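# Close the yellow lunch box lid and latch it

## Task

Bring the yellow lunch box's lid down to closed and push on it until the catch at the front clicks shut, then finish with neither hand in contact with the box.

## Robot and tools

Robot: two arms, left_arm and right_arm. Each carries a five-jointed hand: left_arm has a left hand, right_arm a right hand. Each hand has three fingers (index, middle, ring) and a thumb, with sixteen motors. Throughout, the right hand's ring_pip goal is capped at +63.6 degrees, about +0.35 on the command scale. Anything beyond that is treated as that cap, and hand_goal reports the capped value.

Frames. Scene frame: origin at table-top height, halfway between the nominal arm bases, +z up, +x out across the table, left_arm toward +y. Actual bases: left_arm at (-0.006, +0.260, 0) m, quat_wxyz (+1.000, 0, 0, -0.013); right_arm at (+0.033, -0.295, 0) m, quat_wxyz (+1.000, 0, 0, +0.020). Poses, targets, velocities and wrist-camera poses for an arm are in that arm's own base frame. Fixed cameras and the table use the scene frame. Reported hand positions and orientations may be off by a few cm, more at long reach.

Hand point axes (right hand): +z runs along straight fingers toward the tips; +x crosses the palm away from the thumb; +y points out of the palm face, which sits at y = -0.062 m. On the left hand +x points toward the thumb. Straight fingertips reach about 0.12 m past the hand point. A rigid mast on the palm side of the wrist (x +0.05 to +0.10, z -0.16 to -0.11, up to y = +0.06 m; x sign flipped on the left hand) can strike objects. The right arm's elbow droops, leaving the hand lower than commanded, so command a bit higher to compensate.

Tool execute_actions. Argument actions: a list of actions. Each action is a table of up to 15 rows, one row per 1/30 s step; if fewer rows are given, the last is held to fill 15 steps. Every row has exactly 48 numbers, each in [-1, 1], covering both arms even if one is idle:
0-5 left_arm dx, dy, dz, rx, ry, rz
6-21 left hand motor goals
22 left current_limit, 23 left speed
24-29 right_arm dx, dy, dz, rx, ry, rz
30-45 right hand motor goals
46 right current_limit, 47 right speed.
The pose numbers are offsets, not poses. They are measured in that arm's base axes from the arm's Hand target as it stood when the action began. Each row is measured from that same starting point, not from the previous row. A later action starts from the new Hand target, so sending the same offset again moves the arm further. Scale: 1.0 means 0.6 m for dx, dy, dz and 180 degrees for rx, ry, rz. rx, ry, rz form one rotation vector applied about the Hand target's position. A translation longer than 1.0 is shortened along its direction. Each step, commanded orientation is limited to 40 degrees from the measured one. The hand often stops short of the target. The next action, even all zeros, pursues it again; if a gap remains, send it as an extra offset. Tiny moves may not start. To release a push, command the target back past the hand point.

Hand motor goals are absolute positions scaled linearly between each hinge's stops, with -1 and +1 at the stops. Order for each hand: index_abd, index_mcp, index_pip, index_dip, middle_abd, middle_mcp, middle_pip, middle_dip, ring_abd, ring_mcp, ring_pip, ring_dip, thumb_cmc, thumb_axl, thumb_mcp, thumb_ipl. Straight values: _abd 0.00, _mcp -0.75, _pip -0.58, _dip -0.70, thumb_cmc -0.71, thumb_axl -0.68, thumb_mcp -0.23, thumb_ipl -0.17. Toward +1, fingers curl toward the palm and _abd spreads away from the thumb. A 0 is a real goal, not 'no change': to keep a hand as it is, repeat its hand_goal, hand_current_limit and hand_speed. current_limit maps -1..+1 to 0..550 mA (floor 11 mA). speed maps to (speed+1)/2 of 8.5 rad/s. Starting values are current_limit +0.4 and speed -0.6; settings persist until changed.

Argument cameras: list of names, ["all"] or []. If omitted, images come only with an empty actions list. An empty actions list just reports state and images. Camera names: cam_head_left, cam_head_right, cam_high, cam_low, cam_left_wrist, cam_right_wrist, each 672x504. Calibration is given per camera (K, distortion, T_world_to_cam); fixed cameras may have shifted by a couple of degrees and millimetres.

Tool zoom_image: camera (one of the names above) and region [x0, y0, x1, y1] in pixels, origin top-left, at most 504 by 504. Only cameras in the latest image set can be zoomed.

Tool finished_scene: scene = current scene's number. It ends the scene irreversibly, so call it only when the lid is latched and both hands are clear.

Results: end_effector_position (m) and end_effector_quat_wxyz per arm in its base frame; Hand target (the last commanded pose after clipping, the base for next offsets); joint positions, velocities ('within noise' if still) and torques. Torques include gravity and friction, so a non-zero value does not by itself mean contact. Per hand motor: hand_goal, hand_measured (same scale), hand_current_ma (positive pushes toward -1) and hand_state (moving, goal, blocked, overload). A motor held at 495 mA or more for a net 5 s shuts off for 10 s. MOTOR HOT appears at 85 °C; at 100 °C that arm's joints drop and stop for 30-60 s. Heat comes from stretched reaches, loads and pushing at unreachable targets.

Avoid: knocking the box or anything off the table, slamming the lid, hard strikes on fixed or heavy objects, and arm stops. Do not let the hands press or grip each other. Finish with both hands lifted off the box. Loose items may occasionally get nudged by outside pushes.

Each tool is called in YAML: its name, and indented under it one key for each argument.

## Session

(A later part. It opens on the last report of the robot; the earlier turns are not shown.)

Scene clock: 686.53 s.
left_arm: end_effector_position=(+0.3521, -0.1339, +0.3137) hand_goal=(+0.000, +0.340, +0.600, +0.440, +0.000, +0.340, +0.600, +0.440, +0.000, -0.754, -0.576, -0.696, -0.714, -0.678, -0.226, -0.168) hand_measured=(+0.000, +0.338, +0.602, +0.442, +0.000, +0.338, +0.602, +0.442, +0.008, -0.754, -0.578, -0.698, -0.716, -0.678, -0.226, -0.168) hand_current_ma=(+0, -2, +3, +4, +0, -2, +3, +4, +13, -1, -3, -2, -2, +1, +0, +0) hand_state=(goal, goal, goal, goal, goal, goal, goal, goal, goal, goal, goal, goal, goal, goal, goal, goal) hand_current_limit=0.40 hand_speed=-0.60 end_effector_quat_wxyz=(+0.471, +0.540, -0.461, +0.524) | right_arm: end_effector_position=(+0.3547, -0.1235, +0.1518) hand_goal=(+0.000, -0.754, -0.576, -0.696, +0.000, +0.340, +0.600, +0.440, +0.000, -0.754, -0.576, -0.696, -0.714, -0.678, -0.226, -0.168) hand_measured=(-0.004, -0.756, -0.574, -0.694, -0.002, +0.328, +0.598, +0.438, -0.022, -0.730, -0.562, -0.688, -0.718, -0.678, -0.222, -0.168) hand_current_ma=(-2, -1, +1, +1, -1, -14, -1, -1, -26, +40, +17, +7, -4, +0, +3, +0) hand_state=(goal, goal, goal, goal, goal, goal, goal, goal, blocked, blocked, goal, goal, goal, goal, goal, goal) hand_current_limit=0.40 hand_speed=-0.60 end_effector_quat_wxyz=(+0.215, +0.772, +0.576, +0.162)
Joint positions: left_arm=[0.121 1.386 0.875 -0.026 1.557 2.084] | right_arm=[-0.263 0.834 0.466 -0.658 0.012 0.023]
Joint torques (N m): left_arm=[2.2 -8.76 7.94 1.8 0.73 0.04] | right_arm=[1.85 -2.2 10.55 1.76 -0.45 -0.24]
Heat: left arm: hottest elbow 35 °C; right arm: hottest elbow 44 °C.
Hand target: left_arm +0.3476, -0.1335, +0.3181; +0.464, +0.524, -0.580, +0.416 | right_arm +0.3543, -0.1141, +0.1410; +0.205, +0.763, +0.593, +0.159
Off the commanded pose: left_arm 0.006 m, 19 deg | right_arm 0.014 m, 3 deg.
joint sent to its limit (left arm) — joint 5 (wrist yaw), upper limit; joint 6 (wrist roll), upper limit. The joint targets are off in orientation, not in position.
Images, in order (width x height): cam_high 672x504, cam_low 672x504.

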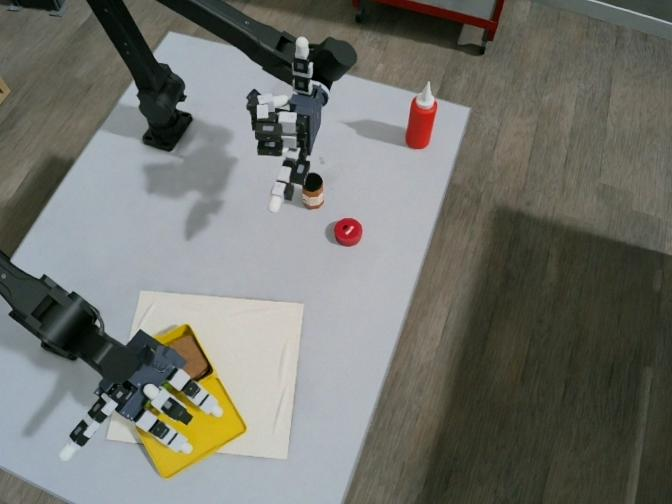

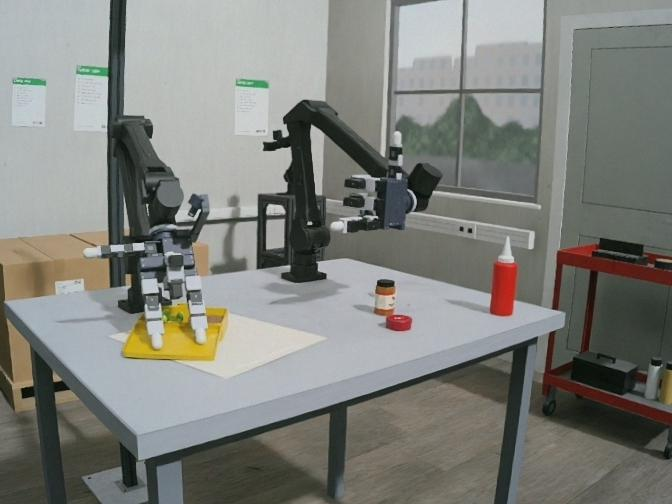

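execute_actions:
  actions:
    - [[0,0,0,0,0,0,0,0.34,0.6,0.44,0,0.34,0.6,0.44,0,-0.754,-0.576,-0.696,-0.714,-0.678,-0.226,-0.168,0.4,-0.6,0.025,0.05,0,0,0,0.0556,0,-0.754,-0.576,-0.696,0,0.34,0.6,0.44,0,-0.754,-0.576,-0.696,-0.714,-0.678,-0.226,-0.168,0.4,-0.6]]
    - [[0,0,0,0,0,0,0,0.34,0.6,0.44,0,0.34,0.6,0.44,0,-0.754,-0.576,-0.696,-0.714,-0.678,-0.226,-0.168,0.4,-0.6,0.015,0.05,0,0,0,0.0556,0,-0.754,-0.576,-0.696,0,0.34,0.6,0.44,0,-0.754,-0.576,-0.696,-0.714,-0.678,-0.226,-0.168,0.4,-0.6]]
    - [[0,0,0,0,0,0,0,0.34,0.6,0.44,0,0.34,0.6,0.44,0,-0.754,-0.576,-0.696,-0.714,-0.678,-0.226,-0.168,0.4,-0.6,0.015,0.05,0,0,0,0.0556,0,-0.754,-0.576,-0.696,0,0.34,0.6,0.44,0,-0.754,-0.576,-0.696,-0.714,-0.678,-0.226,-0.168,0.4,-0.6]]
    - [[0,0,0,0,0,0,0,0.34,0.6,0.44,0,0.34,0.6,0.44,0,-0.754,-0.576,-0.696,-0.714,-0.678,-0.226,-0.168,0.4,-0.6,0,0,0.15,0,0,0,0,-0.754,-0.576,-0.696,0,0.34,0.6,0.44,0,-0.754,-0.576,-0.696,-0.714,-0.678,-0.226,-0.168,0.4,-0.6]]
  cameras: ["cam_high","cam_low"]

Scene clock: 697.93 s.
left_arm: end_effector_position=(+0.3521, -0.1339, +0.3137) hand_goal=(+0.000, +0.340, +0.600, +0.440, +0.000, +0.340, +0.600, +0.440, +0.000, -0.754, -0.576, -0.696, -0.714, -0.678, -0.226, -0.168) hand_measured=(+0.000, +0.338, +0.602, +0.442, +0.000, +0.338, +0.602, +0.442, +0.008, -0.754, -0.578, -0.698, -0.716, -0.678, -0.226, -0.168) hand_current_ma=(+0, -2, +3, +4, +0, -2, +3, +4, +13, -1, -3, -2, -2, +1, +0, +0) hand_state=(goal, goal, goal, goal, goal, goal, goal, goal, goal, goal, goal, goal, goal, goal, goal, goal) hand_current_limit=0.40 hand_speed=-0.60 end_effector_quat_wxyz=(+0.471, +0.540, -0.461, +0.524) | right_arm: end_effector_position=(+0.3727, -0.0266, +0.1987) hand_goal=(+0.000, -0.754, -0.576, -0.696, +0.000, +0.340, +0.600, +0.440, +0.000, -0.754, -0.576, -0.696, -0.714, -0.678, -0.226, -0.168) hand_measured=(-0.002, -0.756, -0.574, -0.694, -0.002, +0.328, +0.598, +0.438, -0.002, -0.756, -0.574, -0.694, -0.718, -0.678, -0.222, -0.168) hand_current_ma=(-2, -1, +1, +1, -1, -14, -1, -1, -1, -1, +1, +2, -4, +0, +3, +0) hand_state=(goal, goal, goal, goal, goal, goal, goal, goal, goal, goal, goal, goal, goal, goal, goal, goal) hand_current_limit=0.40 hand_speed=-0.60 end_effector_quat_wxyz=(+0.135, +0.599, +0.765, +0.196)
Joint positions: left_arm=[0.121 1.386 0.875 -0.026 1.557 2.084] | right_arm=[-0.207 0.832 0.635 -0.948 -0.228 -0.4]
Joint torques (N m): left_arm=[2.2 -8.76 7.94 1.8 0.73 0.03] | right_arm=[1.67 -2.78 17.69 1.24 -0.37 -0.17]
Heat: left arm: hottest elbow 35 °C; right arm: hottest elbow 44 °C.
Hand target: left_arm +0.3476, -0.1335, +0.3181; +0.464, +0.524, -0.580, +0.416 | right_arm +0.3872, -0.0241, +0.2309; +0.157, +0.583, +0.770, +0.207
Off the commanded pose: left_arm 0.006 m, 19 deg | right_arm 0.035 m, 3 deg.
joint sent to its limit (left arm) — joint 5 (wrist yaw), upper limit; joint 6 (wrist roll), upper limit. The joint targets are off in orientation, not in position.
Images, in order (width x height): cam_high 672x504, cam_low 672x504.

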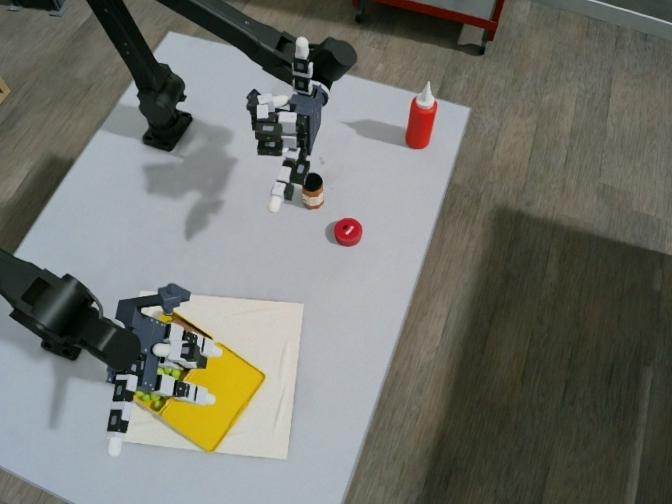

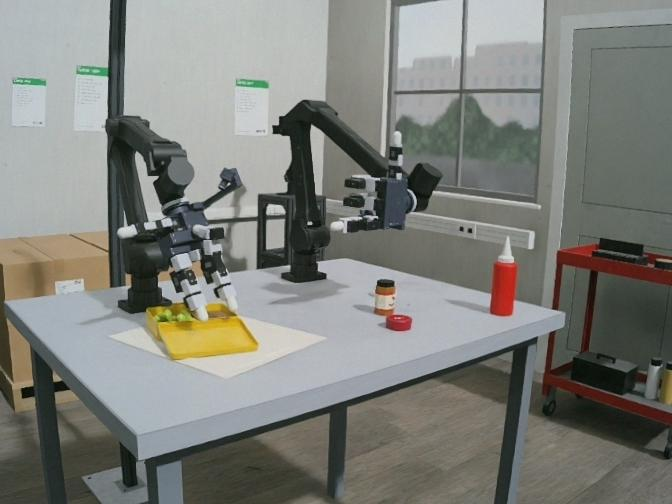

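execute_actions:
  actions:
    - [[0,0,0,0.0346,0.1727,0.0232,0,0.34,0.6,0.44,0,0.34,0.6,0.44,0,-0.754,-0.576,-0.696,-0.714,-0.678,-0.226,-0.168,0.4,-0.6,-0.02,-0.02,0.12,0,0,0,0,-0.754,-0.576,-0.696,0,0.34,0.6,0.44,0,-0.754,-0.576,-0.696,-0.714,-0.678,-0.226,-0.168,0.4,-0.6]]
    - [[0,0,0,0.0346,0.1727,0.0232,0,0.34,0.6,0.44,0,0.34,0.6,0.44,0,0,0,0,-0.714,-0.678,-0.226,-0.168,0.4,-0.6,-0.057,-0.14,0.04,0,0,-0.07,0,-0.754,-0.576,-0.696,0,0.34,0.6,0.44,0,-0.754,-0.576,-0.696,-0.714,-0.678,-0.226,-0.168,0.4,-0.6]]
    - [[0,0,0,0.0346,0.1727,0.0232,0,0.34,0.6,0.44,0,0.34,0.6,0.44,0,0.34,0.6,0.44,-0.714,-0.678,-0.226,-0.168,0.4,-0.6,-0.057,-0.14,0.03,0,0,-0.07,0,-0.754,-0.576,-0.696,0,0.34,0.6,0.44,0,-0.754,-0.576,-0.696,-0.714,-0.678,-0.226,-0.168,0.4,-0.6]]
    - [[0,0,0,0.0346,0.1727,0.0232,0,0.34,0.6,0.44,0,0.34,0.6,0.44,0,0.34,0.6,0.44,-0.714,-0.678,-0.226,-0.168,0.4,-0.6,-0.057,-0.14,0,0,0,-0.07,0,-0.754,-0.576,-0.696,0,0.34,0.6,0.44,0,-0.754,-0.576,-0.696,-0.714,-0.678,-0.226,-0.168,0.4,-0.6]]
    - [[0.05,-0.1,0,0.0346,0.1727,0.0232,0,-0.342,0.08,-0.0435,0,0.34,0.6,0.44,0,0.34,0.6,0.44,0,-0.678,-0.226,-0.168,0.4,-0.6,-0.057,-0.14,0,0,0,-0.07,0,-0.754,-0.576,-0.696,0,0.34,0.6,0.44,0,-0.754,-0.576,-0.696,-0.714,-0.678,-0.226,-0.168,0.4,-0.6]]
    - [[0.05,-0.12,0,0.0346,0.1727,0.0232,0,-0.342,0.08,-0.0435,0,0.34,0.6,0.44,0,0.34,0.6,0.44,0.5,-0.678,0.112,-0.168,0.4,-0.6,0,0,0,0,0,0,0,-0.754,-0.576,-0.696,0,0.34,0.6,0.44,0,-0.754,-0.576,-0.696,-0.714,-0.678,-0.226,-0.168,0.4,-0.6]]
    - [[0.05,-0.12,0,0.0346,0.1727,0.0232,0,-0.342,0.08,-0.0435,0,0.34,0.6,0.44,0,0.34,0.6,0.44,0.5,-0.678,0.112,-0.168,0.4,-0.6,0,0,0,0,0,0,0,-0.754,-0.576,-0.696,0,0.34,0.6,0.44,0,-0.754,-0.576,-0.696,-0.714,-0.678,-0.226,-0.168,0.4,-0.6]]
  cameras: ["cam_high","cam_head_left","cam_left_wrist"]

Scene clock: 753.10 s.
left_arm: end_effector_position=(+0.4256, -0.3357, +0.2977) hand_goal=(+0.000, -0.342, +0.080, -0.044, +0.000, +0.340, +0.600, +0.440, +0.000, +0.340, +0.600, +0.440, +0.500, -0.678, +0.112, -0.168) hand_measured=(+0.000, -0.344, +0.082, -0.042, +0.000, +0.338, +0.602, +0.442, +0.002, +0.336, +0.600, +0.438, +0.482, -0.678, +0.112, -0.168) hand_current_ma=(-1, -4, +1, +3, +0, -3, +3, +4, +1, -6, -1, -3, -43, +0, +0, +0) hand_state=(goal, goal, goal, goal, goal, goal, goal, goal, goal, goal, goal, goal, goal, goal, goal, goal) hand_current_limit=0.40 hand_speed=-0.60 end_effector_quat_wxyz=(+0.245, +0.639, +0.509, -0.522) | right_arm: end_effector_position=(+0.2325, -0.3548, +0.3102) hand_goal=(+0.000, -0.754, -0.576, -0.696, +0.000, +0.340, +0.600, +0.440, +0.000, -0.754, -0.576, -0.696, -0.714, -0.678, -0.226, -0.168) hand_measured=(+0.000, -0.756, -0.574, -0.694, -0.002, +0.328, +0.598, +0.438, +0.000, -0.756, -0.574, -0.694, -0.718, -0.678, -0.222, -0.168) hand_current_ma=(+0, -2, +1, +1, -1, -14, -1, -1, +0, -2, +1, +2, -4, +0, +4, +0) hand_state=(goal, goal, goal, goal, goal, goal, goal, goal, goal, goal, goal, goal, goal, goal, goal, goal) hand_current_limit=0.40 hand_speed=-0.60 end_effector_quat_wxyz=(+0.197, +0.860, +0.455, +0.121)
Joint positions: left_arm=[-0.376 1.576 1.467 -1.691 1.219 0.01] | right_arm=[-1.141 0.982 1.016 -1.213 -0.259 -0.492]
Joint torques (N m): left_arm=[2.49 -9.88 13.22 -0.35 0.94 0.32] | right_arm=[0.79 -3.9 18.32 1.99 -0.38 0.15]
Motor temperatures (°C): left_arm=[24 27 35 23 26 23] | right_arm=[24 28 52 28 25 22]
Heat: left arm: hottest elbow 35 °C; right arm: hottest elbow 52 °C.
Hand target: left_arm +0.4378, -0.3384, +0.3150; +0.239, +0.645, +0.502, -0.523 | right_arm +0.2385, -0.3721, +0.3450; +0.230, +0.855, +0.449, +0.120
Off the commanded pose: left_arm 0.021 m, 1 deg; orientation clipped at the end of an earlier action of this call | right_arm 0.039 m, 4 deg.
led back after a hold (left arm): the arm was led back toward your command in small steps, so it may still be short of it.
joint sent to its limit (left arm) — joint 4 (wrist pitch), lower limit. The joint targets still meet the commanded pose.
pose unreachable (left arm): on one or more control steps of this call, first in action 1 (counted from 0), this arm could not follow its commanded pose, so it was not sent that pose on those steps. It may still have moved: this result reports where it is.
cause: moving toward the commanded pose would bring two parts of the arm too close to each other (joints 4 (wrist pitch) to 6 (wrist roll) lie between them).
camera_calibration:
cam_left_wrist: T_world_to_cam=[[-0.528955, -0.0349429, 0.84793, -0.0762281], [-0.187865, 0.979184, -0.0768419, 0.388889], [-0.827595, -0.199942, -0.524509, 0.561335], [0, 0, 0, 1]] pos_world=[0.497295, -0.271224, 0.388944]
Images, in order (width x height): cam_head_left 672x504, cam_high 672x504, cam_left_wrist 672x504.

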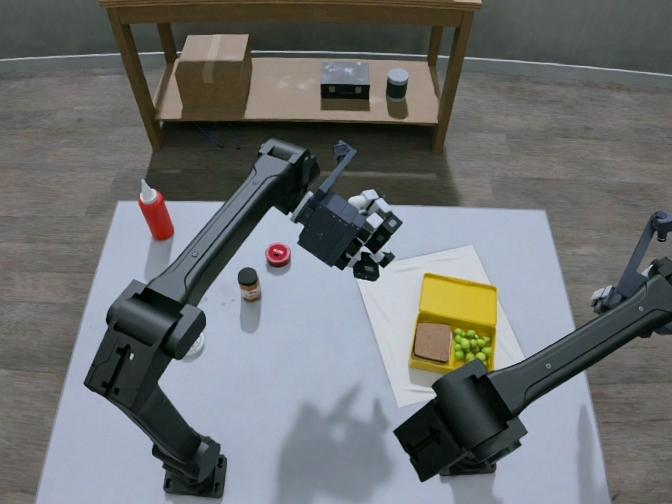

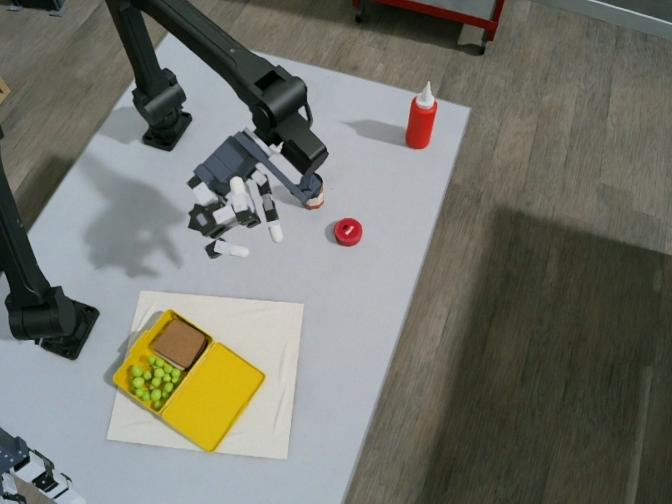

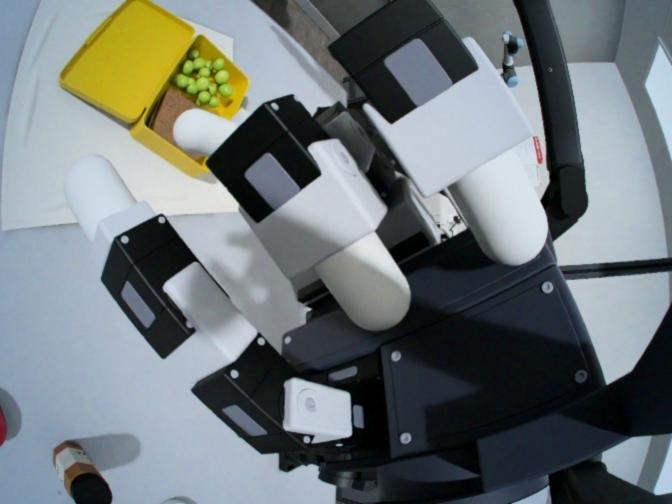

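execute_actions:
  actions:
    - [[0.02,-0.07,0,-0.0265,0.0876,0.0565,0,-0.342,0.08,-0.0435,0,0.34,0.6,0.44,0,0.34,0.6,0.44,0.5,-0.678,0.112,-0.168,0.4,-0.6,0,0,0,0,0,0,0,-0.754,-0.576,-0.696,0,0.34,0.6,0.44,0,-0.754,-0.576,-0.696,-0.714,-0.678,-0.226,-0.168,0.4,-0.6]]
    - [[0.02,-0.09,-0.03,-0.0265,0.0876,0.0565,0,-0.342,0.08,-0.0435,0,0.34,0.6,0.44,0,0.34,0.6,0.44,0.5,-0.678,0.112,-0.168,0.4,-0.6,0,0,0,0,0,0,0,-0.754,-0.576,-0.696,0,0.34,0.6,0.44,0,-0.754,-0.576,-0.696,-0.714,-0.678,-0.226,-0.168,0.4,-0.6]]
    - [[0.015,-0.1,-0.1,0,0,0,0,-0.342,0.08,-0.0435,0,0.34,0.6,0.44,0,0.34,0.6,0.44,0.5,-0.678,0.112,-0.168,0.4,-0.6,0,0,0,0,0,0,0,-0.754,-0.576,-0.696,0,0.34,0.6,0.44,0,-0.754,-0.576,-0.696,-0.714,-0.678,-0.226,-0.168,0.4,-0.6]]
    - [[0,0,-0.1,0,0,0,0,-0.342,0.08,-0.0435,0,0.34,0.6,0.44,0,0.34,0.6,0.44,0.5,-0.678,0.112,-0.168,0.4,-0.6,0,0,0,0,0,0,0,-0.754,-0.576,-0.696,0,0.34,0.6,0.44,0,-0.754,-0.576,-0.696,-0.714,-0.678,-0.226,-0.168,0.4,-0.6]]
  cameras: ["cam_high","cam_head_left","cam_left_wrist","cam_low"]

Scene clock: 789.50 s.
left_arm: end_effector_position=(+0.4663, -0.4957, +0.1791) hand_goal=(+0.000, -0.342, +0.080, -0.044, +0.000, +0.340, +0.600, +0.440, +0.000, +0.340, +0.600, +0.440, +0.500, -0.678, +0.112, -0.168) hand_measured=(-0.002, -0.340, +0.082, -0.042, +0.000, +0.338, +0.600, +0.442, +0.000, +0.338, +0.600, +0.438, +0.488, -0.678, +0.112, -0.168) hand_current_ma=(-2, +5, +1, +3, +0, -2, +1, +4, +1, -2, -1, -3, -24, +0, +0, +0) hand_state=(goal, goal, goal, goal, goal, goal, goal, goal, goal, goal, goal, goal, goal, goal, goal, goal) hand_current_limit=0.40 hand_speed=-0.60 end_effector_quat_wxyz=(-0.105, -0.464, -0.539, +0.695) | right_arm: end_effector_position=(+0.2325, -0.3548, +0.3102) hand_goal=(+0.000, -0.754, -0.576, -0.696, +0.000, +0.340, +0.600, +0.440, +0.000, -0.754, -0.576, -0.696, -0.714, -0.678, -0.226, -0.168) hand_measured=(+0.000, -0.756, -0.574, -0.694, -0.002, +0.328, +0.598, +0.438, +0.000, -0.756, -0.574, -0.694, -0.718, -0.678, -0.222, -0.168) hand_current_ma=(+0, -2, +1, +1, -1, -14, -1, -1, +0, -2, +1, +2, -4, +0, +4, +0) hand_state=(goal, goal, goal, goal, goal, goal, goal, goal, goal, goal, goal, goal, goal, goal, goal, goal) hand_current_limit=0.40 hand_speed=-0.60 end_effector_quat_wxyz=(+0.197, +0.860, +0.455, +0.121)
Joint positions: left_arm=[-0.558 2.049 1.759 -1.463 1.559 -0.529] | right_arm=[-1.141 0.982 1.016 -1.213 -0.259 -0.492]
Joint torques (N m): left_arm=[2.73 -14.92 8.21 0.8 1.13 0.34] | right_arm=[0.79 -3.9 18.33 1.99 -0.37 0.15]
Motor temperatures (°C): left_arm=[24 27 37 23 26 23] | right_arm=[24 28 55 28 25 22]
Heat: left arm: hottest elbow 37 °C; right arm: hottest elbow 55 °C.
Hand target: left_arm +0.4707, -0.4944, +0.1769; -0.234, -0.361, -0.608, +0.667 | right_arm +0.2385, -0.3721, +0.3450; +0.230, +0.855, +0.449, +0.120
Off the commanded pose: left_arm 0.005 m, 21 deg | right_arm 0.039 m, 4 deg.
joint sent to its limit (left arm) — joint 5 (wrist yaw), upper limit. The joint targets are off in orientation, not in position.
camera_calibration:
cam_left_wrist: T_world_to_cam=[[0.0118136, 0.0189495, 0.999751, -0.212481], [-0.20083, 0.979492, -0.0161924, 0.539424], [-0.979555, -0.200588, 0.0153769, 0.474693], [0, 0, 0, 1]] pos_world=[0.57583, -0.429117, 0.213863]
Images, in order (width x height): cam_head_left 672x504, cam_high 672x504, cam_low 672x504, cam_left_wrist 672x504.

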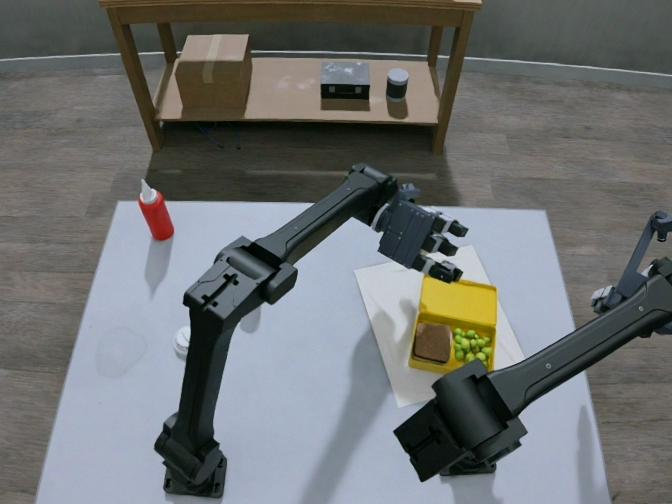

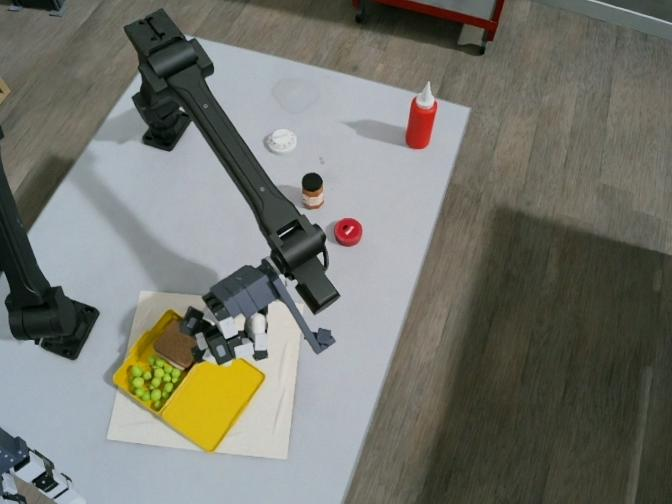

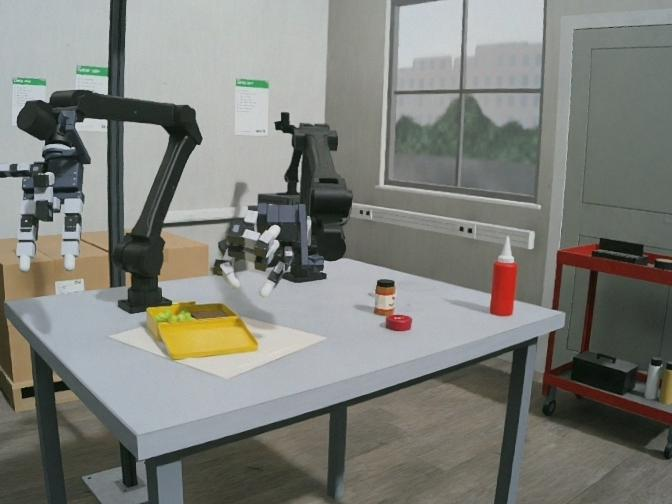

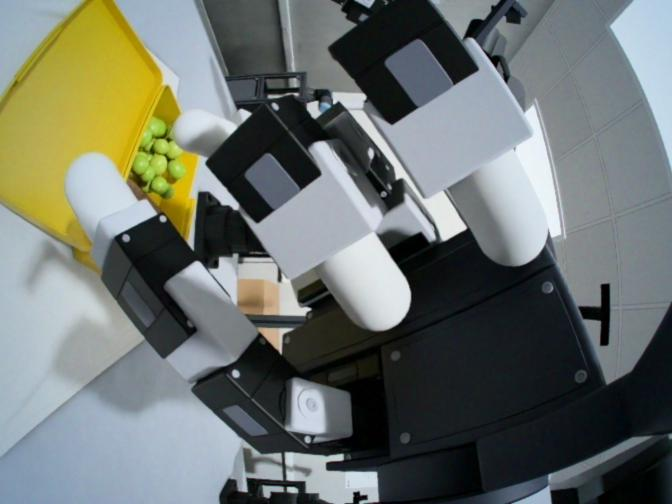

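execute_actions:
  actions:
    - [[-0.03,0.03,0.15,0,0,0,0,-0.342,0.08,-0.0435,0,0.34,0.6,0.44,0,0.34,0.6,0.44,0.5,-0.678,0.112,-0.168,0.4,-0.6,0,0,0,0,0,0,0,-0.754,-0.576,-0.696,0,0.34,0.6,0.44,0,-0.754,-0.576,-0.696,-0.714,-0.678,-0.226,-0.168,0.4,-0.6]]
    - [[0,0,0.05,0.106,0.0032,0.03,0,-0.342,0.08,-0.0435,0,0.34,0.6,0.44,0,0.34,0.6,0.44,0.5,-0.678,0.112,-0.168,0.4,-0.6,0,0,0,0,0,0,0,-0.754,-0.576,-0.696,0,0.34,0.6,0.44,0,-0.754,-0.576,-0.696,-0.714,-0.678,-0.226,-0.168,0.4,-0.6]]
    - [[0,0,0,0.106,0.0032,0.03,0,-0.342,0.08,-0.0435,0,0.34,0.6,0.44,0,0.34,0.6,0.44,0.5,-0.678,0.112,-0.168,0.4,-0.6,0,0,0,0,0,0,0,-0.754,-0.576,-0.696,0,0.34,0.6,0.44,0,-0.754,-0.576,-0.696,-0.714,-0.678,-0.226,-0.168,0.4,-0.6]]
    - [[0,0,0,0,0,0,0,-0.342,0.08,-0.0435,0,0.34,0.6,0.44,0,0.34,0.6,0.44,0.5,-0.678,0.112,-0.168,0.4,-0.6,0,0,0,0,0,0,0,-0.754,-0.576,-0.696,0,0.34,0.6,0.44,0,-0.754,-0.576,-0.696,-0.714,-0.678,-0.226,-0.168,0.4,-0.6]]
    - [[0,0,0,0,0,0,0,-0.342,0.08,-0.0435,0,0.34,0.6,0.44,0,0.34,0.6,0.44,0.5,-0.678,0.112,-0.168,0.4,-0.6,0,0,0,0,0,0,0,-0.754,-0.576,-0.696,0,0.34,0.6,0.44,0,-0.754,-0.576,-0.696,-0.714,-0.678,-0.226,-0.168,0.4,-0.6]]
  cameras: ["cam_head_left"]

Scene clock: 869.73 s.
left_arm: end_effector_position=(+0.4515, -0.4761, +0.2807) hand_goal=(+0.000, -0.342, +0.080, -0.044, +0.000, +0.340, +0.600, +0.440, +0.000, +0.340, +0.600, +0.440, +0.500, -0.678, +0.112, -0.168) hand_measured=(-0.002, -0.340, +0.082, -0.042, +0.000, +0.338, +0.600, +0.442, +0.000, +0.338, +0.600, +0.438, +0.492, -0.678, +0.112, -0.168) hand_current_ma=(-2, +4, +1, +3, +0, -4, +1, +4, +1, -3, -1, -3, -17, +0, +0, +0) hand_state=(goal, goal, goal, goal, goal, goal, goal, goal, goal, goal, goal, goal, goal, goal, goal, goal) hand_current_limit=0.40 hand_speed=-0.60 end_effector_quat_wxyz=(+0.139, +0.352, +0.832, -0.405) | right_arm: end_effector_position=(+0.2325, -0.3548, +0.3102) hand_goal=(+0.000, -0.754, -0.576, -0.696, +0.000, +0.340, +0.600, +0.440, +0.000, -0.754, -0.576, -0.696, -0.714, -0.678, -0.226, -0.168) hand_measured=(+0.000, -0.756, -0.574, -0.694, -0.002, +0.328, +0.598, +0.438, +0.000, -0.756, -0.574, -0.694, -0.718, -0.678, -0.222, -0.168) hand_current_ma=(+0, -2, +1, +1, -1, -14, -1, -1, +0, -2, +1, +2, -4, +0, +4, +0) hand_state=(goal, goal, goal, goal, goal, goal, goal, goal, goal, goal, goal, goal, goal, goal, goal, goal) hand_current_limit=0.40 hand_speed=-0.60 end_effector_quat_wxyz=(+0.197, +0.860, +0.455, +0.121)
Joint positions: left_arm=[-0.749 1.716 1.754 -0.954 0.645 -1.746] | right_arm=[-1.141 0.982 1.016 -1.213 -0.259 -0.492]
Joint torques (N m): left_arm=[2.26 -15.5 9.51 2.37 0.25 0.22] | right_arm=[0.79 -3.9 18.32 2 -0.38 0.16]
Motor temperatures (°C): left_arm=[24 31 35 23 28 23] | right_arm=[24 28 58 28 24 22]
Heat: left arm: hottest elbow 35 °C; right arm: hottest elbow 58 °C.
Hand target: left_arm +0.4525, -0.4765, +0.2968; +0.158, +0.353, +0.826, -0.411 | right_arm +0.2385, -0.3721, +0.3450; +0.230, +0.855, +0.449, +0.120
Off the commanded pose: left_arm 0.016 m, 2 deg | right_arm 0.039 m, 4 deg.
Images, in order (width x height): cam_head_left 672x504.

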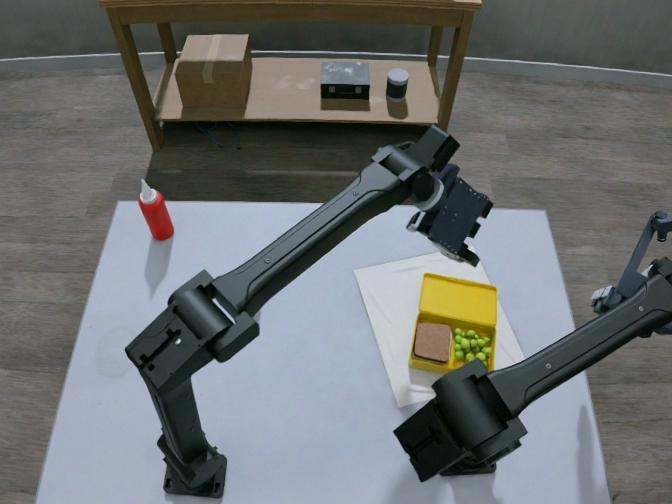

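execute_actions:
  actions:
    - [[0.01,-0.01,-0.05,-0.07,-0.0067,-0.0313,0,-0.342,0.08,-0.0435,0,0.34,0.6,0.44,0,0.34,0.6,0.44,0.5,-0.678,0.112,-0.168,0.4,-0.6,0,0,0,0,0,0,0,-0.754,-0.576,-0.696,0,0.34,0.6,0.44,0,-0.754,-0.576,-0.696,-0.714,-0.678,-0.226,-0.168,0.4,-0.6]]
    - [[0.01,-0.02,-0.05,-0.07,-0.0067,-0.0313,0,-0.342,0.08,-0.0435,0,0.34,0.6,0.44,0,0.34,0.6,0.44,0.5,-0.678,0.112,-0.168,0.4,-0.6,0,0,0,0,0,0,0,-0.754,-0.576,-0.696,0,0.34,0.6,0.44,0,-0.754,-0.576,-0.696,-0.714,-0.678,-0.226,-0.168,0.4,-0.6]]
    - [[0.01,-0.01,-0.1,0,0,0,0,-0.342,0.08,-0.0435,0,0.34,0.6,0.44,0,0.34,0.6,0.44,0.5,-0.678,0.112,-0.168,0.4,-0.6,0,0,0,0,0,0,0,-0.754,-0.576,-0.696,0,0.34,0.6,0.44,0,-0.754,-0.576,-0.696,-0.714,-0.678,-0.226,-0.168,0.4,-0.6]]
    - [[0,0,-0.05,0,0,0,0,-0.342,0.08,-0.0435,0,0.34,0.6,0.44,0,0.34,0.6,0.44,0.5,-0.678,0.112,-0.168,0.4,-0.6,0,0,0,0,0,0,0,-0.754,-0.576,-0.696,0,0.34,0.6,0.44,0,-0.754,-0.576,-0.696,-0.714,-0.678,-0.226,-0.168,0.4,-0.6]]
  cameras: ["cam_head_left","cam_high","cam_low","cam_left_wrist"]

Scene clock: 882.37 s.
left_arm: end_effector_position=(+0.4674, -0.4987, +0.1470) hand_goal=(+0.000, -0.342, +0.080, -0.044, +0.000, +0.340, +0.600, +0.440, +0.000, +0.340, +0.600, +0.440, +0.500, -0.678, +0.112, -0.168) hand_measured=(-0.002, -0.338, +0.082, -0.042, +0.000, +0.338, +0.600, +0.442, +0.000, +0.338, +0.600, +0.438, +0.492, -0.678, +0.112, -0.168) hand_current_ma=(-2, +6, +1, +3, +0, -4, +1, +4, +1, -4, -1, -3, -16, +0, +0, +0) hand_state=(goal, goal, goal, goal, goal, goal, goal, goal, goal, goal, goal, goal, goal, goal, goal, goal) hand_current_limit=0.40 hand_speed=-0.60 end_effector_quat_wxyz=(+0.201, +0.397, +0.678, -0.585) | right_arm: end_effector_position=(+0.2325, -0.3548, +0.3102) hand_goal=(+0.000, -0.754, -0.576, -0.696, +0.000, +0.340, +0.600, +0.440, +0.000, -0.754, -0.576, -0.696, -0.714, -0.678, -0.226, -0.168) hand_measured=(+0.000, -0.756, -0.574, -0.694, -0.002, +0.328, +0.598, +0.438, +0.000, -0.756, -0.574, -0.694, -0.718, -0.678, -0.222, -0.168) hand_current_ma=(+0, -2, +1, +1, -1, -14, -1, -1, +0, -2, +1, +2, -4, +0, +4, +0) hand_state=(goal, goal, goal, goal, goal, goal, goal, goal, goal, goal, goal, goal, goal, goal, goal, goal) hand_current_limit=0.40 hand_speed=-0.60 end_effector_quat_wxyz=(+0.197, +0.860, +0.455, +0.121)
Joint positions: left_arm=[-0.648 1.783 1.256 0.02 1.068 -1.829] | right_arm=[-1.141 0.982 1.016 -1.213 -0.259 -0.492]
Joint torques (N m): left_arm=[2.26 -12.98 8.73 2.8 0.41 0.26] | right_arm=[0.79 -3.9 18.33 2 -0.37 0.16]
Motor temperatures (°C): left_arm=[24 31 36 23 27 23] | right_arm=[24 28 58 28 24 22]
Heat: left arm: hottest elbow 36 °C; right arm: hottest elbow 58 °C.
Hand target: left_arm +0.4706, -0.5005, +0.1469; +0.207, +0.397, +0.674, -0.587 | right_arm +0.2385, -0.3721, +0.3450; +0.230, +0.855, +0.449, +0.120
Off the commanded pose: left_arm 0.004 m, 1 deg | right_arm 0.039 m, 4 deg.
camera_calibration:
cam_left_wrist: T_world_to_cam=[[-0.0400928, -0.196763, 0.979631, -0.260697], [-0.536968, 0.831057, 0.144945, 0.601484], [-0.842649, -0.520219, -0.138975, 0.274874], [0, 0, 0, 1]] pos_world=[0.544148, -0.408169, 0.206405]
Images, in order (width x height): cam_head_left 672x504, cam_high 672x504, cam_low 672x504, cam_left_wrist 672x504.

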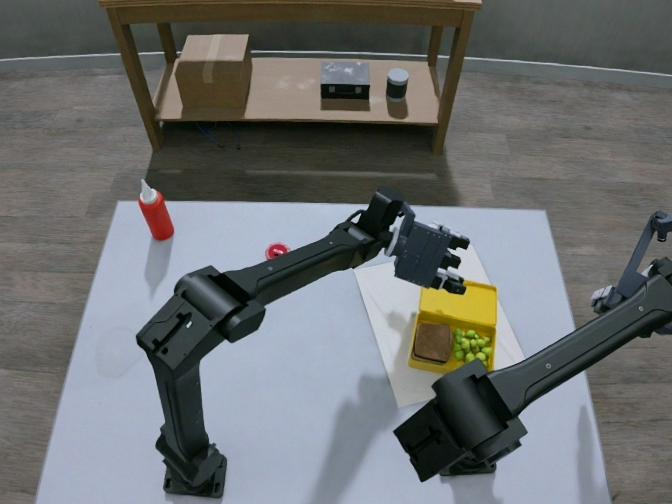

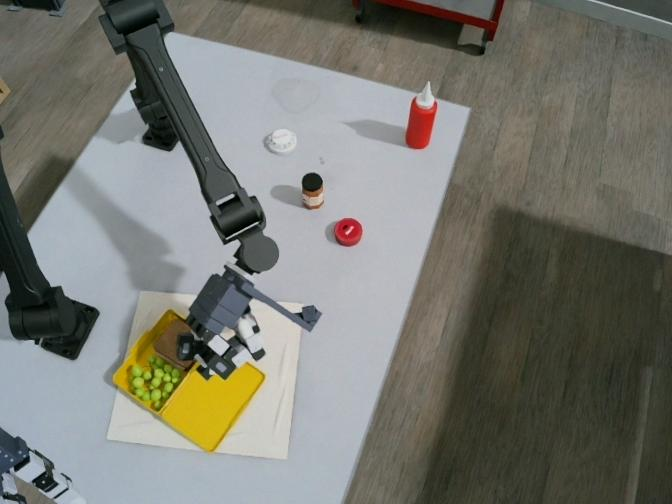

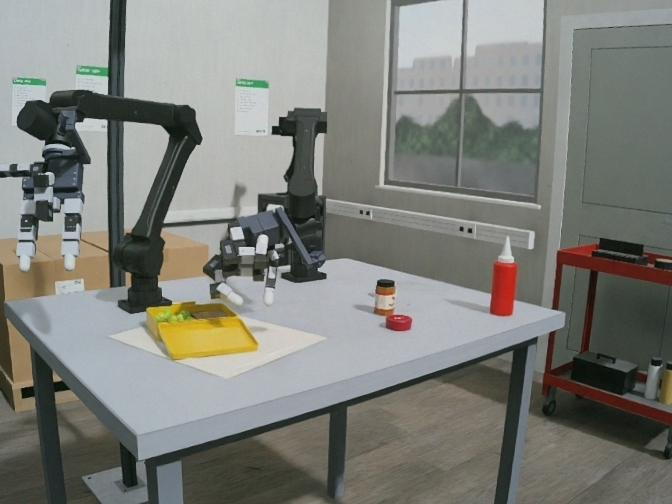

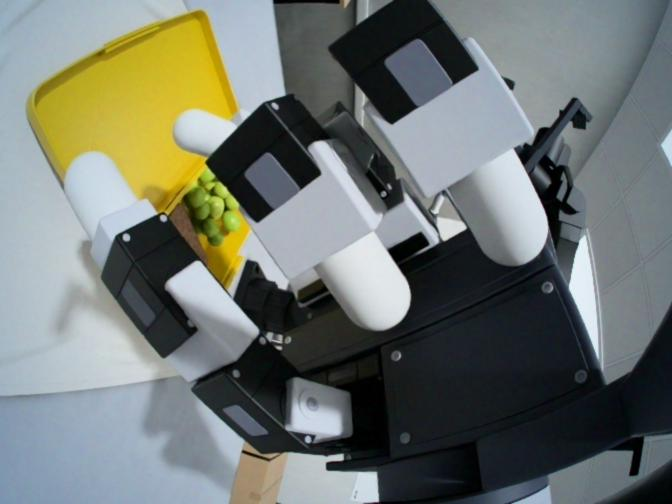

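zoom_image:
  camera: "cam_left_wrist"
  region: [0, 0, 300, 300]

zoom_image:
  camera: "cam_low"
  region: [140, 240, 310, 370]

zoom_image:
  camera: "cam_high"
  region: [140, 280, 300, 460]

Scaled by 1.680 from the camera's 672x504 image, which has a finer 960x720 frame.

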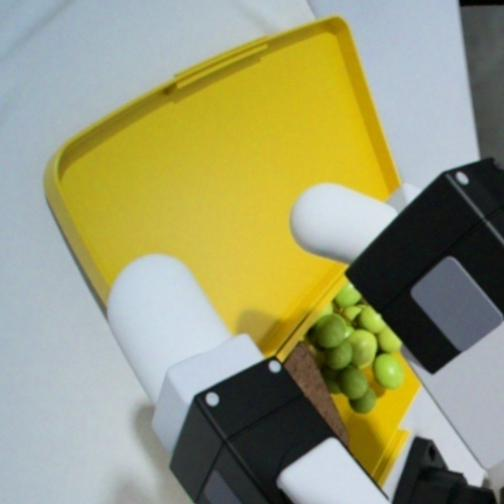

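Scaled by 2.965 from the camera's 672x504 image, which has a finer 960x720 frame.

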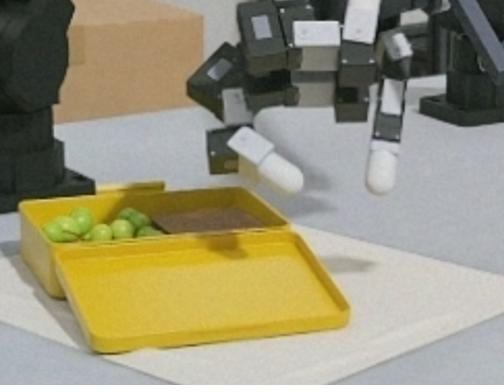

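Scaled by 2.800 from the camera's 672x504 image, which has a finer 960x720 frame.

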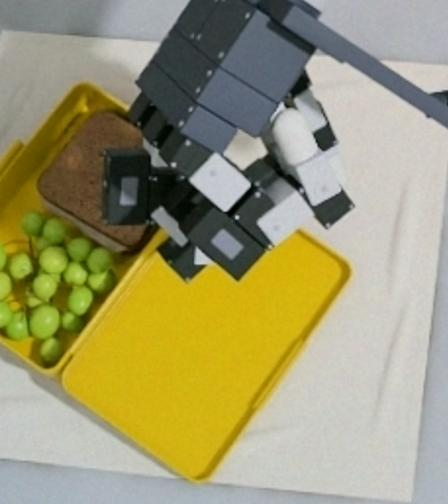

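execute_actions:
  actions:
    - [[-0.01,-0.01,-0.05,0,0,0,0,-0.342,0.08,-0.0435,0,0.34,0.6,0.44,0,0.34,0.6,0.44,0.5,-0.678,0.112,-0.168,0.4,-0.6,0,0,0,0,0,0,0,-0.754,-0.576,-0.696,0,0.34,0.6,0.44,0,-0.754,-0.576,-0.696,-0.714,-0.678,-0.226,-0.168,0.4,-0.6]]
    - [[-0.008,-0.008,-0.062,0,0,0,0,-0.342,0.08,-0.0435,0,0.34,0.6,0.44,0,0.34,0.6,0.44,0.5,-0.678,0.112,-0.168,0.4,-0.6,0,0,0,0,0,0,0,-0.754,-0.576,-0.696,0,0.34,0.6,0.44,0,-0.754,-0.576,-0.696,-0.714,-0.678,-0.226,-0.168,0.4,-0.6]]
  cameras: ["cam_low","cam_left_wrist"]

zoom_image:
  camera: "cam_left_wrist"
  region: [0, 0, 300, 300]

zoom_image:
  camera: "cam_low"
  region: [140, 260, 310, 380]

Scene clock: 916.60 s.
left_arm: end_effector_position=(+0.4600, -0.5054, +0.0762) hand_goal=(+0.000, -0.342, +0.080, -0.044, +0.000, +0.340, +0.600, +0.440, +0.000, +0.340, +0.600, +0.440, +0.500, -0.678, +0.112, -0.168) hand_measured=(+0.000, -0.338, +0.082, -0.042, +0.000, +0.338, +0.600, +0.442, +0.000, +0.338, +0.600, +0.438, +0.492, -0.678, +0.112, -0.168) hand_current_ma=(+0, +8, +4, +3, +0, -4, +1, +4, +1, -4, -1, -3, -16, +0, +0, +0) hand_state=(goal, goal, goal, goal, goal, goal, goal, goal, goal, goal, goal, goal, goal, goal, goal, goal) hand_current_limit=0.40 hand_speed=-0.60 end_effector_quat_wxyz=(+0.201, +0.394, +0.680, -0.584) | right_arm: end_effector_position=(+0.2325, -0.3548, +0.3102) hand_goal=(+0.000, -0.754, -0.576, -0.696, +0.000, +0.340, +0.600, +0.440, +0.000, -0.754, -0.576, -0.696, -0.714, -0.678, -0.226, -0.168) hand_measured=(+0.000, -0.756, -0.574, -0.694, -0.002, +0.328, +0.598, +0.438, +0.000, -0.756, -0.574, -0.694, -0.718, -0.678, -0.222, -0.168) hand_current_ma=(+0, -2, +1, +1, -1, -14, -1, -1, +0, -2, +1, +2, -4, +0, +4, +0) hand_state=(goal, goal, goal, goal, goal, goal, goal, goal, goal, goal, goal, goal, goal, goal, goal, goal) hand_current_limit=0.40 hand_speed=-0.60 end_effector_quat_wxyz=(+0.197, +0.860, +0.455, +0.121)
Joint positions: left_arm=[-0.666 1.886 1.186 0.21 1.046 -1.853] | right_arm=[-1.141 0.982 1.016 -1.213 -0.259 -0.492]
Joint torques (N m): left_arm=[1.55 -14.56 8.13 2.81 0.31 0.31] | right_arm=[0.79 -3.9 18.33 1.99 -0.37 0.16]
Motor temperatures (°C): left_arm=[24 31 37 23 26 23] | right_arm=[24 28 59 28 24 22]
Heat: left arm: hottest elbow 37 °C; right arm: hottest elbow 59 °C.
Hand target: left_arm +0.4598, -0.5112, +0.0795; +0.207, +0.397, +0.675, -0.587 | right_arm +0.2385, -0.3721, +0.3450; +0.230, +0.855, +0.449, +0.120
Off the commanded pose: left_arm 0.007 m, 1 deg | right_arm 0.039 m, 4 deg.
camera_calibration:
cam_left_wrist: T_world_to_cam=[[-0.0344956, -0.200374, 0.979112, -0.197239], [-0.541647, 0.827082, 0.150178, 0.613046], [-0.839898, -0.525153, -0.137063, 0.251472], [0, 0, 0, 1]] pos_world=[0.536462, -0.4145, 0.13552]
Images, in order (width x height): cam_low 672x504, cam_left_wrist 672x504.

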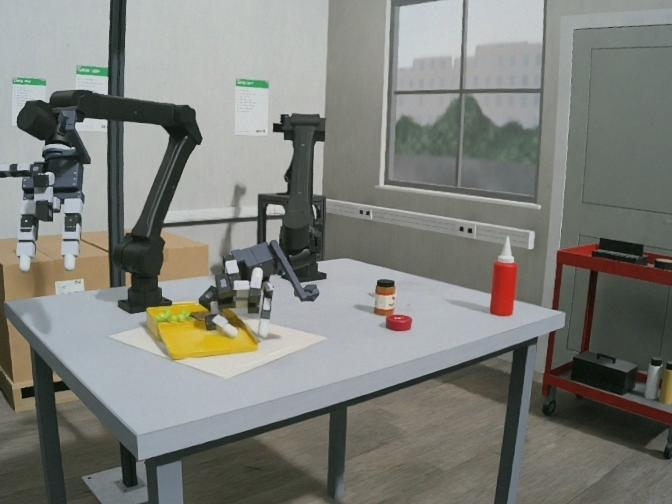

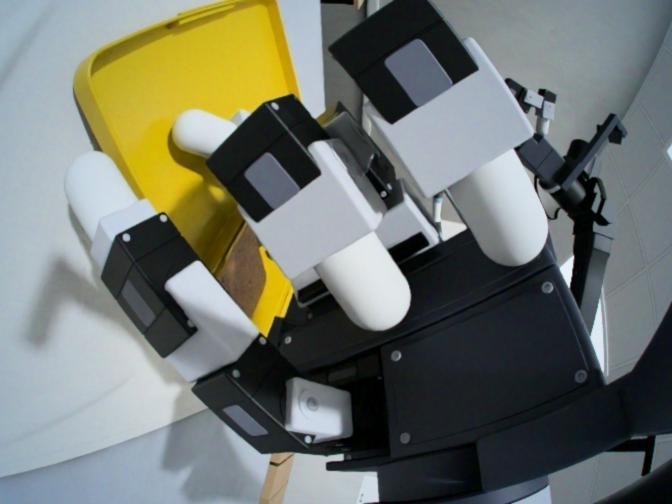

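Scaled by 1.680 from the camera's 672x504 image, which has a finer 960x720 frame.

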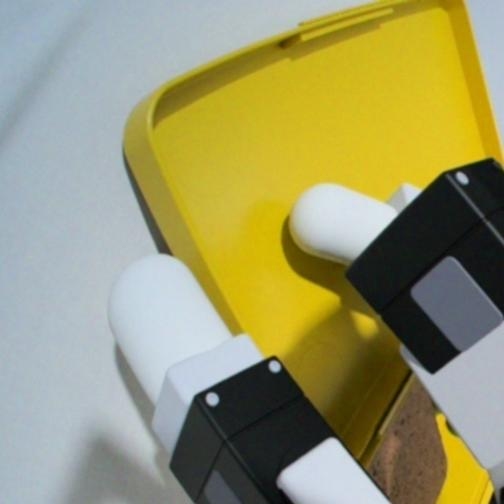

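Scaled by 2.965 from the camera's 672x504 image, which has a finer 960x720 frame.

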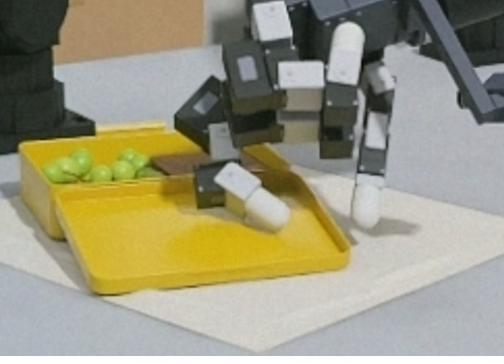

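execute_actions:
  actions:
    - [[-0.004,-0.004,-0.042,0,0,0,0,-0.342,0.08,-0.0435,0,0.34,0.6,0.44,0,0.34,0.6,0.44,0.5,-0.678,0.112,-0.168,0.4,-0.6,0,0,0,0,0,0,0,-0.754,-0.576,-0.696,0,0.34,0.6,0.44,0,-0.754,-0.576,-0.696,-0.714,-0.678,-0.226,-0.168,0.4,-0.6]]
  cameras: ["cam_low","cam_left_wrist"]

zoom_image:
  camera: "cam_left_wrist"
  region: [0, 0, 300, 300]

zoom_image:
  camera: "cam_low"
  region: [140, 260, 310, 380]

Scene clock: 923.03 s.
left_arm: end_effector_position=(+0.4643, -0.5111, +0.0724) hand_goal=(+0.000, -0.342, +0.080, -0.044, +0.000, +0.340, +0.600, +0.440, +0.000, +0.340, +0.600, +0.440, +0.500, -0.678, +0.112, -0.168) hand_measured=(+0.008, -0.338, +0.086, -0.040, +0.000, +0.338, +0.600, +0.442, +0.000, +0.338, +0.600, +0.438, +0.492, -0.678, +0.112, -0.168) hand_current_ma=(+14, +6, +12, +5, +0, -4, +1, +4, +1, -4, -1, -3, -16, +0, +0, +0) hand_state=(goal, goal, goal, goal, goal, goal, goal, goal, goal, goal, goal, goal, goal, goal, goal, goal) hand_current_limit=0.40 hand_speed=-0.60 end_effector_quat_wxyz=(+0.218, +0.401, +0.669, -0.586) | right_arm: end_effector_position=(+0.2325, -0.3548, +0.3102) hand_goal=(+0.000, -0.754, -0.576, -0.696, +0.000, +0.340, +0.600, +0.440, +0.000, -0.754, -0.576, -0.696, -0.714, -0.678, -0.226, -0.168) hand_measured=(+0.000, -0.756, -0.574, -0.694, -0.002, +0.328, +0.598, +0.438, +0.000, -0.756, -0.574, -0.694, -0.718, -0.678, -0.222, -0.168) hand_current_ma=(+0, -2, +1, +1, -1, -14, -1, -1, +0, -2, +1, +2, -4, +0, +4, +0) hand_state=(goal, goal, goal, goal, goal, goal, goal, goal, goal, goal, goal, goal, goal, goal, goal, goal) hand_current_limit=0.40 hand_speed=-0.60 end_effector_quat_wxyz=(+0.197, +0.860, +0.455, +0.121)
Joint positions: left_arm=[-0.67 1.908 1.181 0.282 1.042 -1.855] | right_arm=[-1.141 0.982 1.016 -1.213 -0.259 -0.492]
Joint torques (N m): left_arm=[1.2 -12.1 6.99 2.58 0.19 0.27] | right_arm=[0.79 -3.96 18.32 2 -0.37 0.16]
Motor temperatures (°C): left_arm=[24 31 36 23 26 23] | right_arm=[24 28 59 28 24 22]
Heat: left arm: hottest elbow 36 °C; right arm: hottest elbow 59 °C.
Hand target: left_arm +0.4574, -0.5137, +0.0544; +0.207, +0.397, +0.674, -0.587 | right_arm +0.2385, -0.3721, +0.3450; +0.230, +0.855, +0.449, +0.120
Off the commanded pose: left_arm 0.020 m, 1 deg | right_arm 0.039 m, 4 deg.
camera_calibration:
cam_left_wrist: T_world_to_cam=[[-0.0683204, -0.174576, 0.982271, -0.165862], [-0.546242, 0.830427, 0.109596, 0.627505], [-0.834837, -0.529069, -0.152096, 0.248244], [0, 0, 0, 1]] pos_world=[0.538681, -0.418715, 0.131906]
Images, in order (width x height): cam_low 672x504, cam_left_wrist 672x504.

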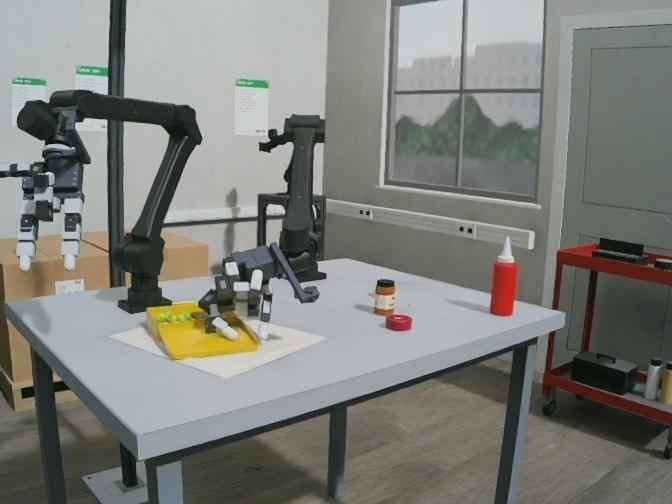

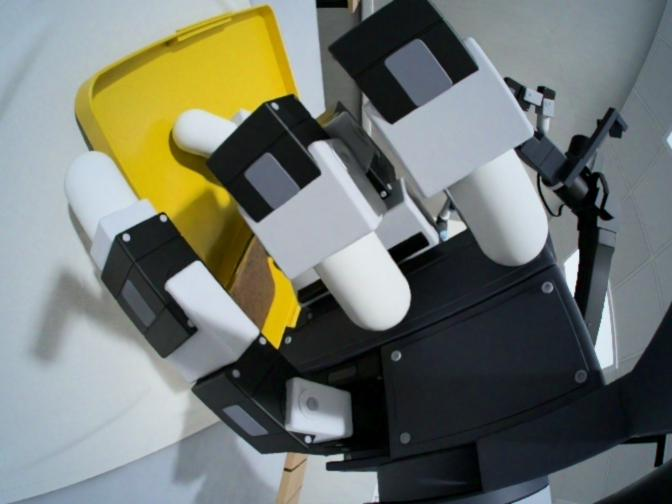

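Scaled by 1.680 from the camera's 672x504 image, which has a finer 960x720 frame.

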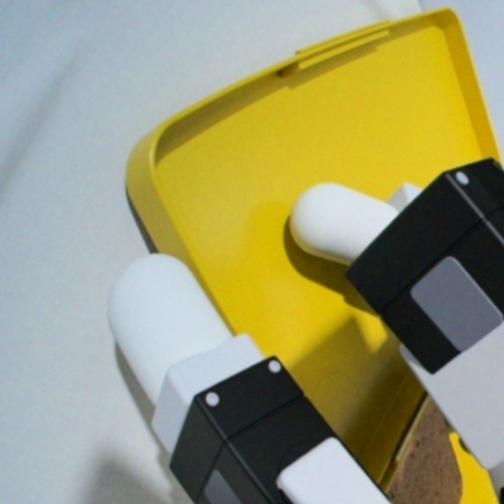

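Scaled by 2.965 from the camera's 672x504 image, which has a finer 960x720 frame.

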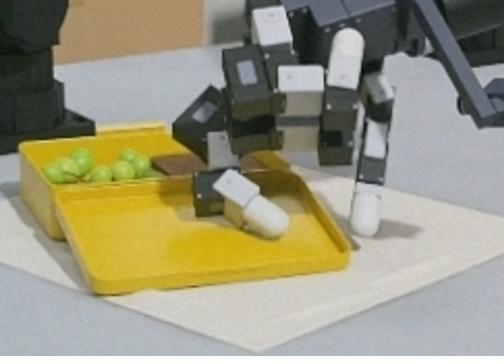

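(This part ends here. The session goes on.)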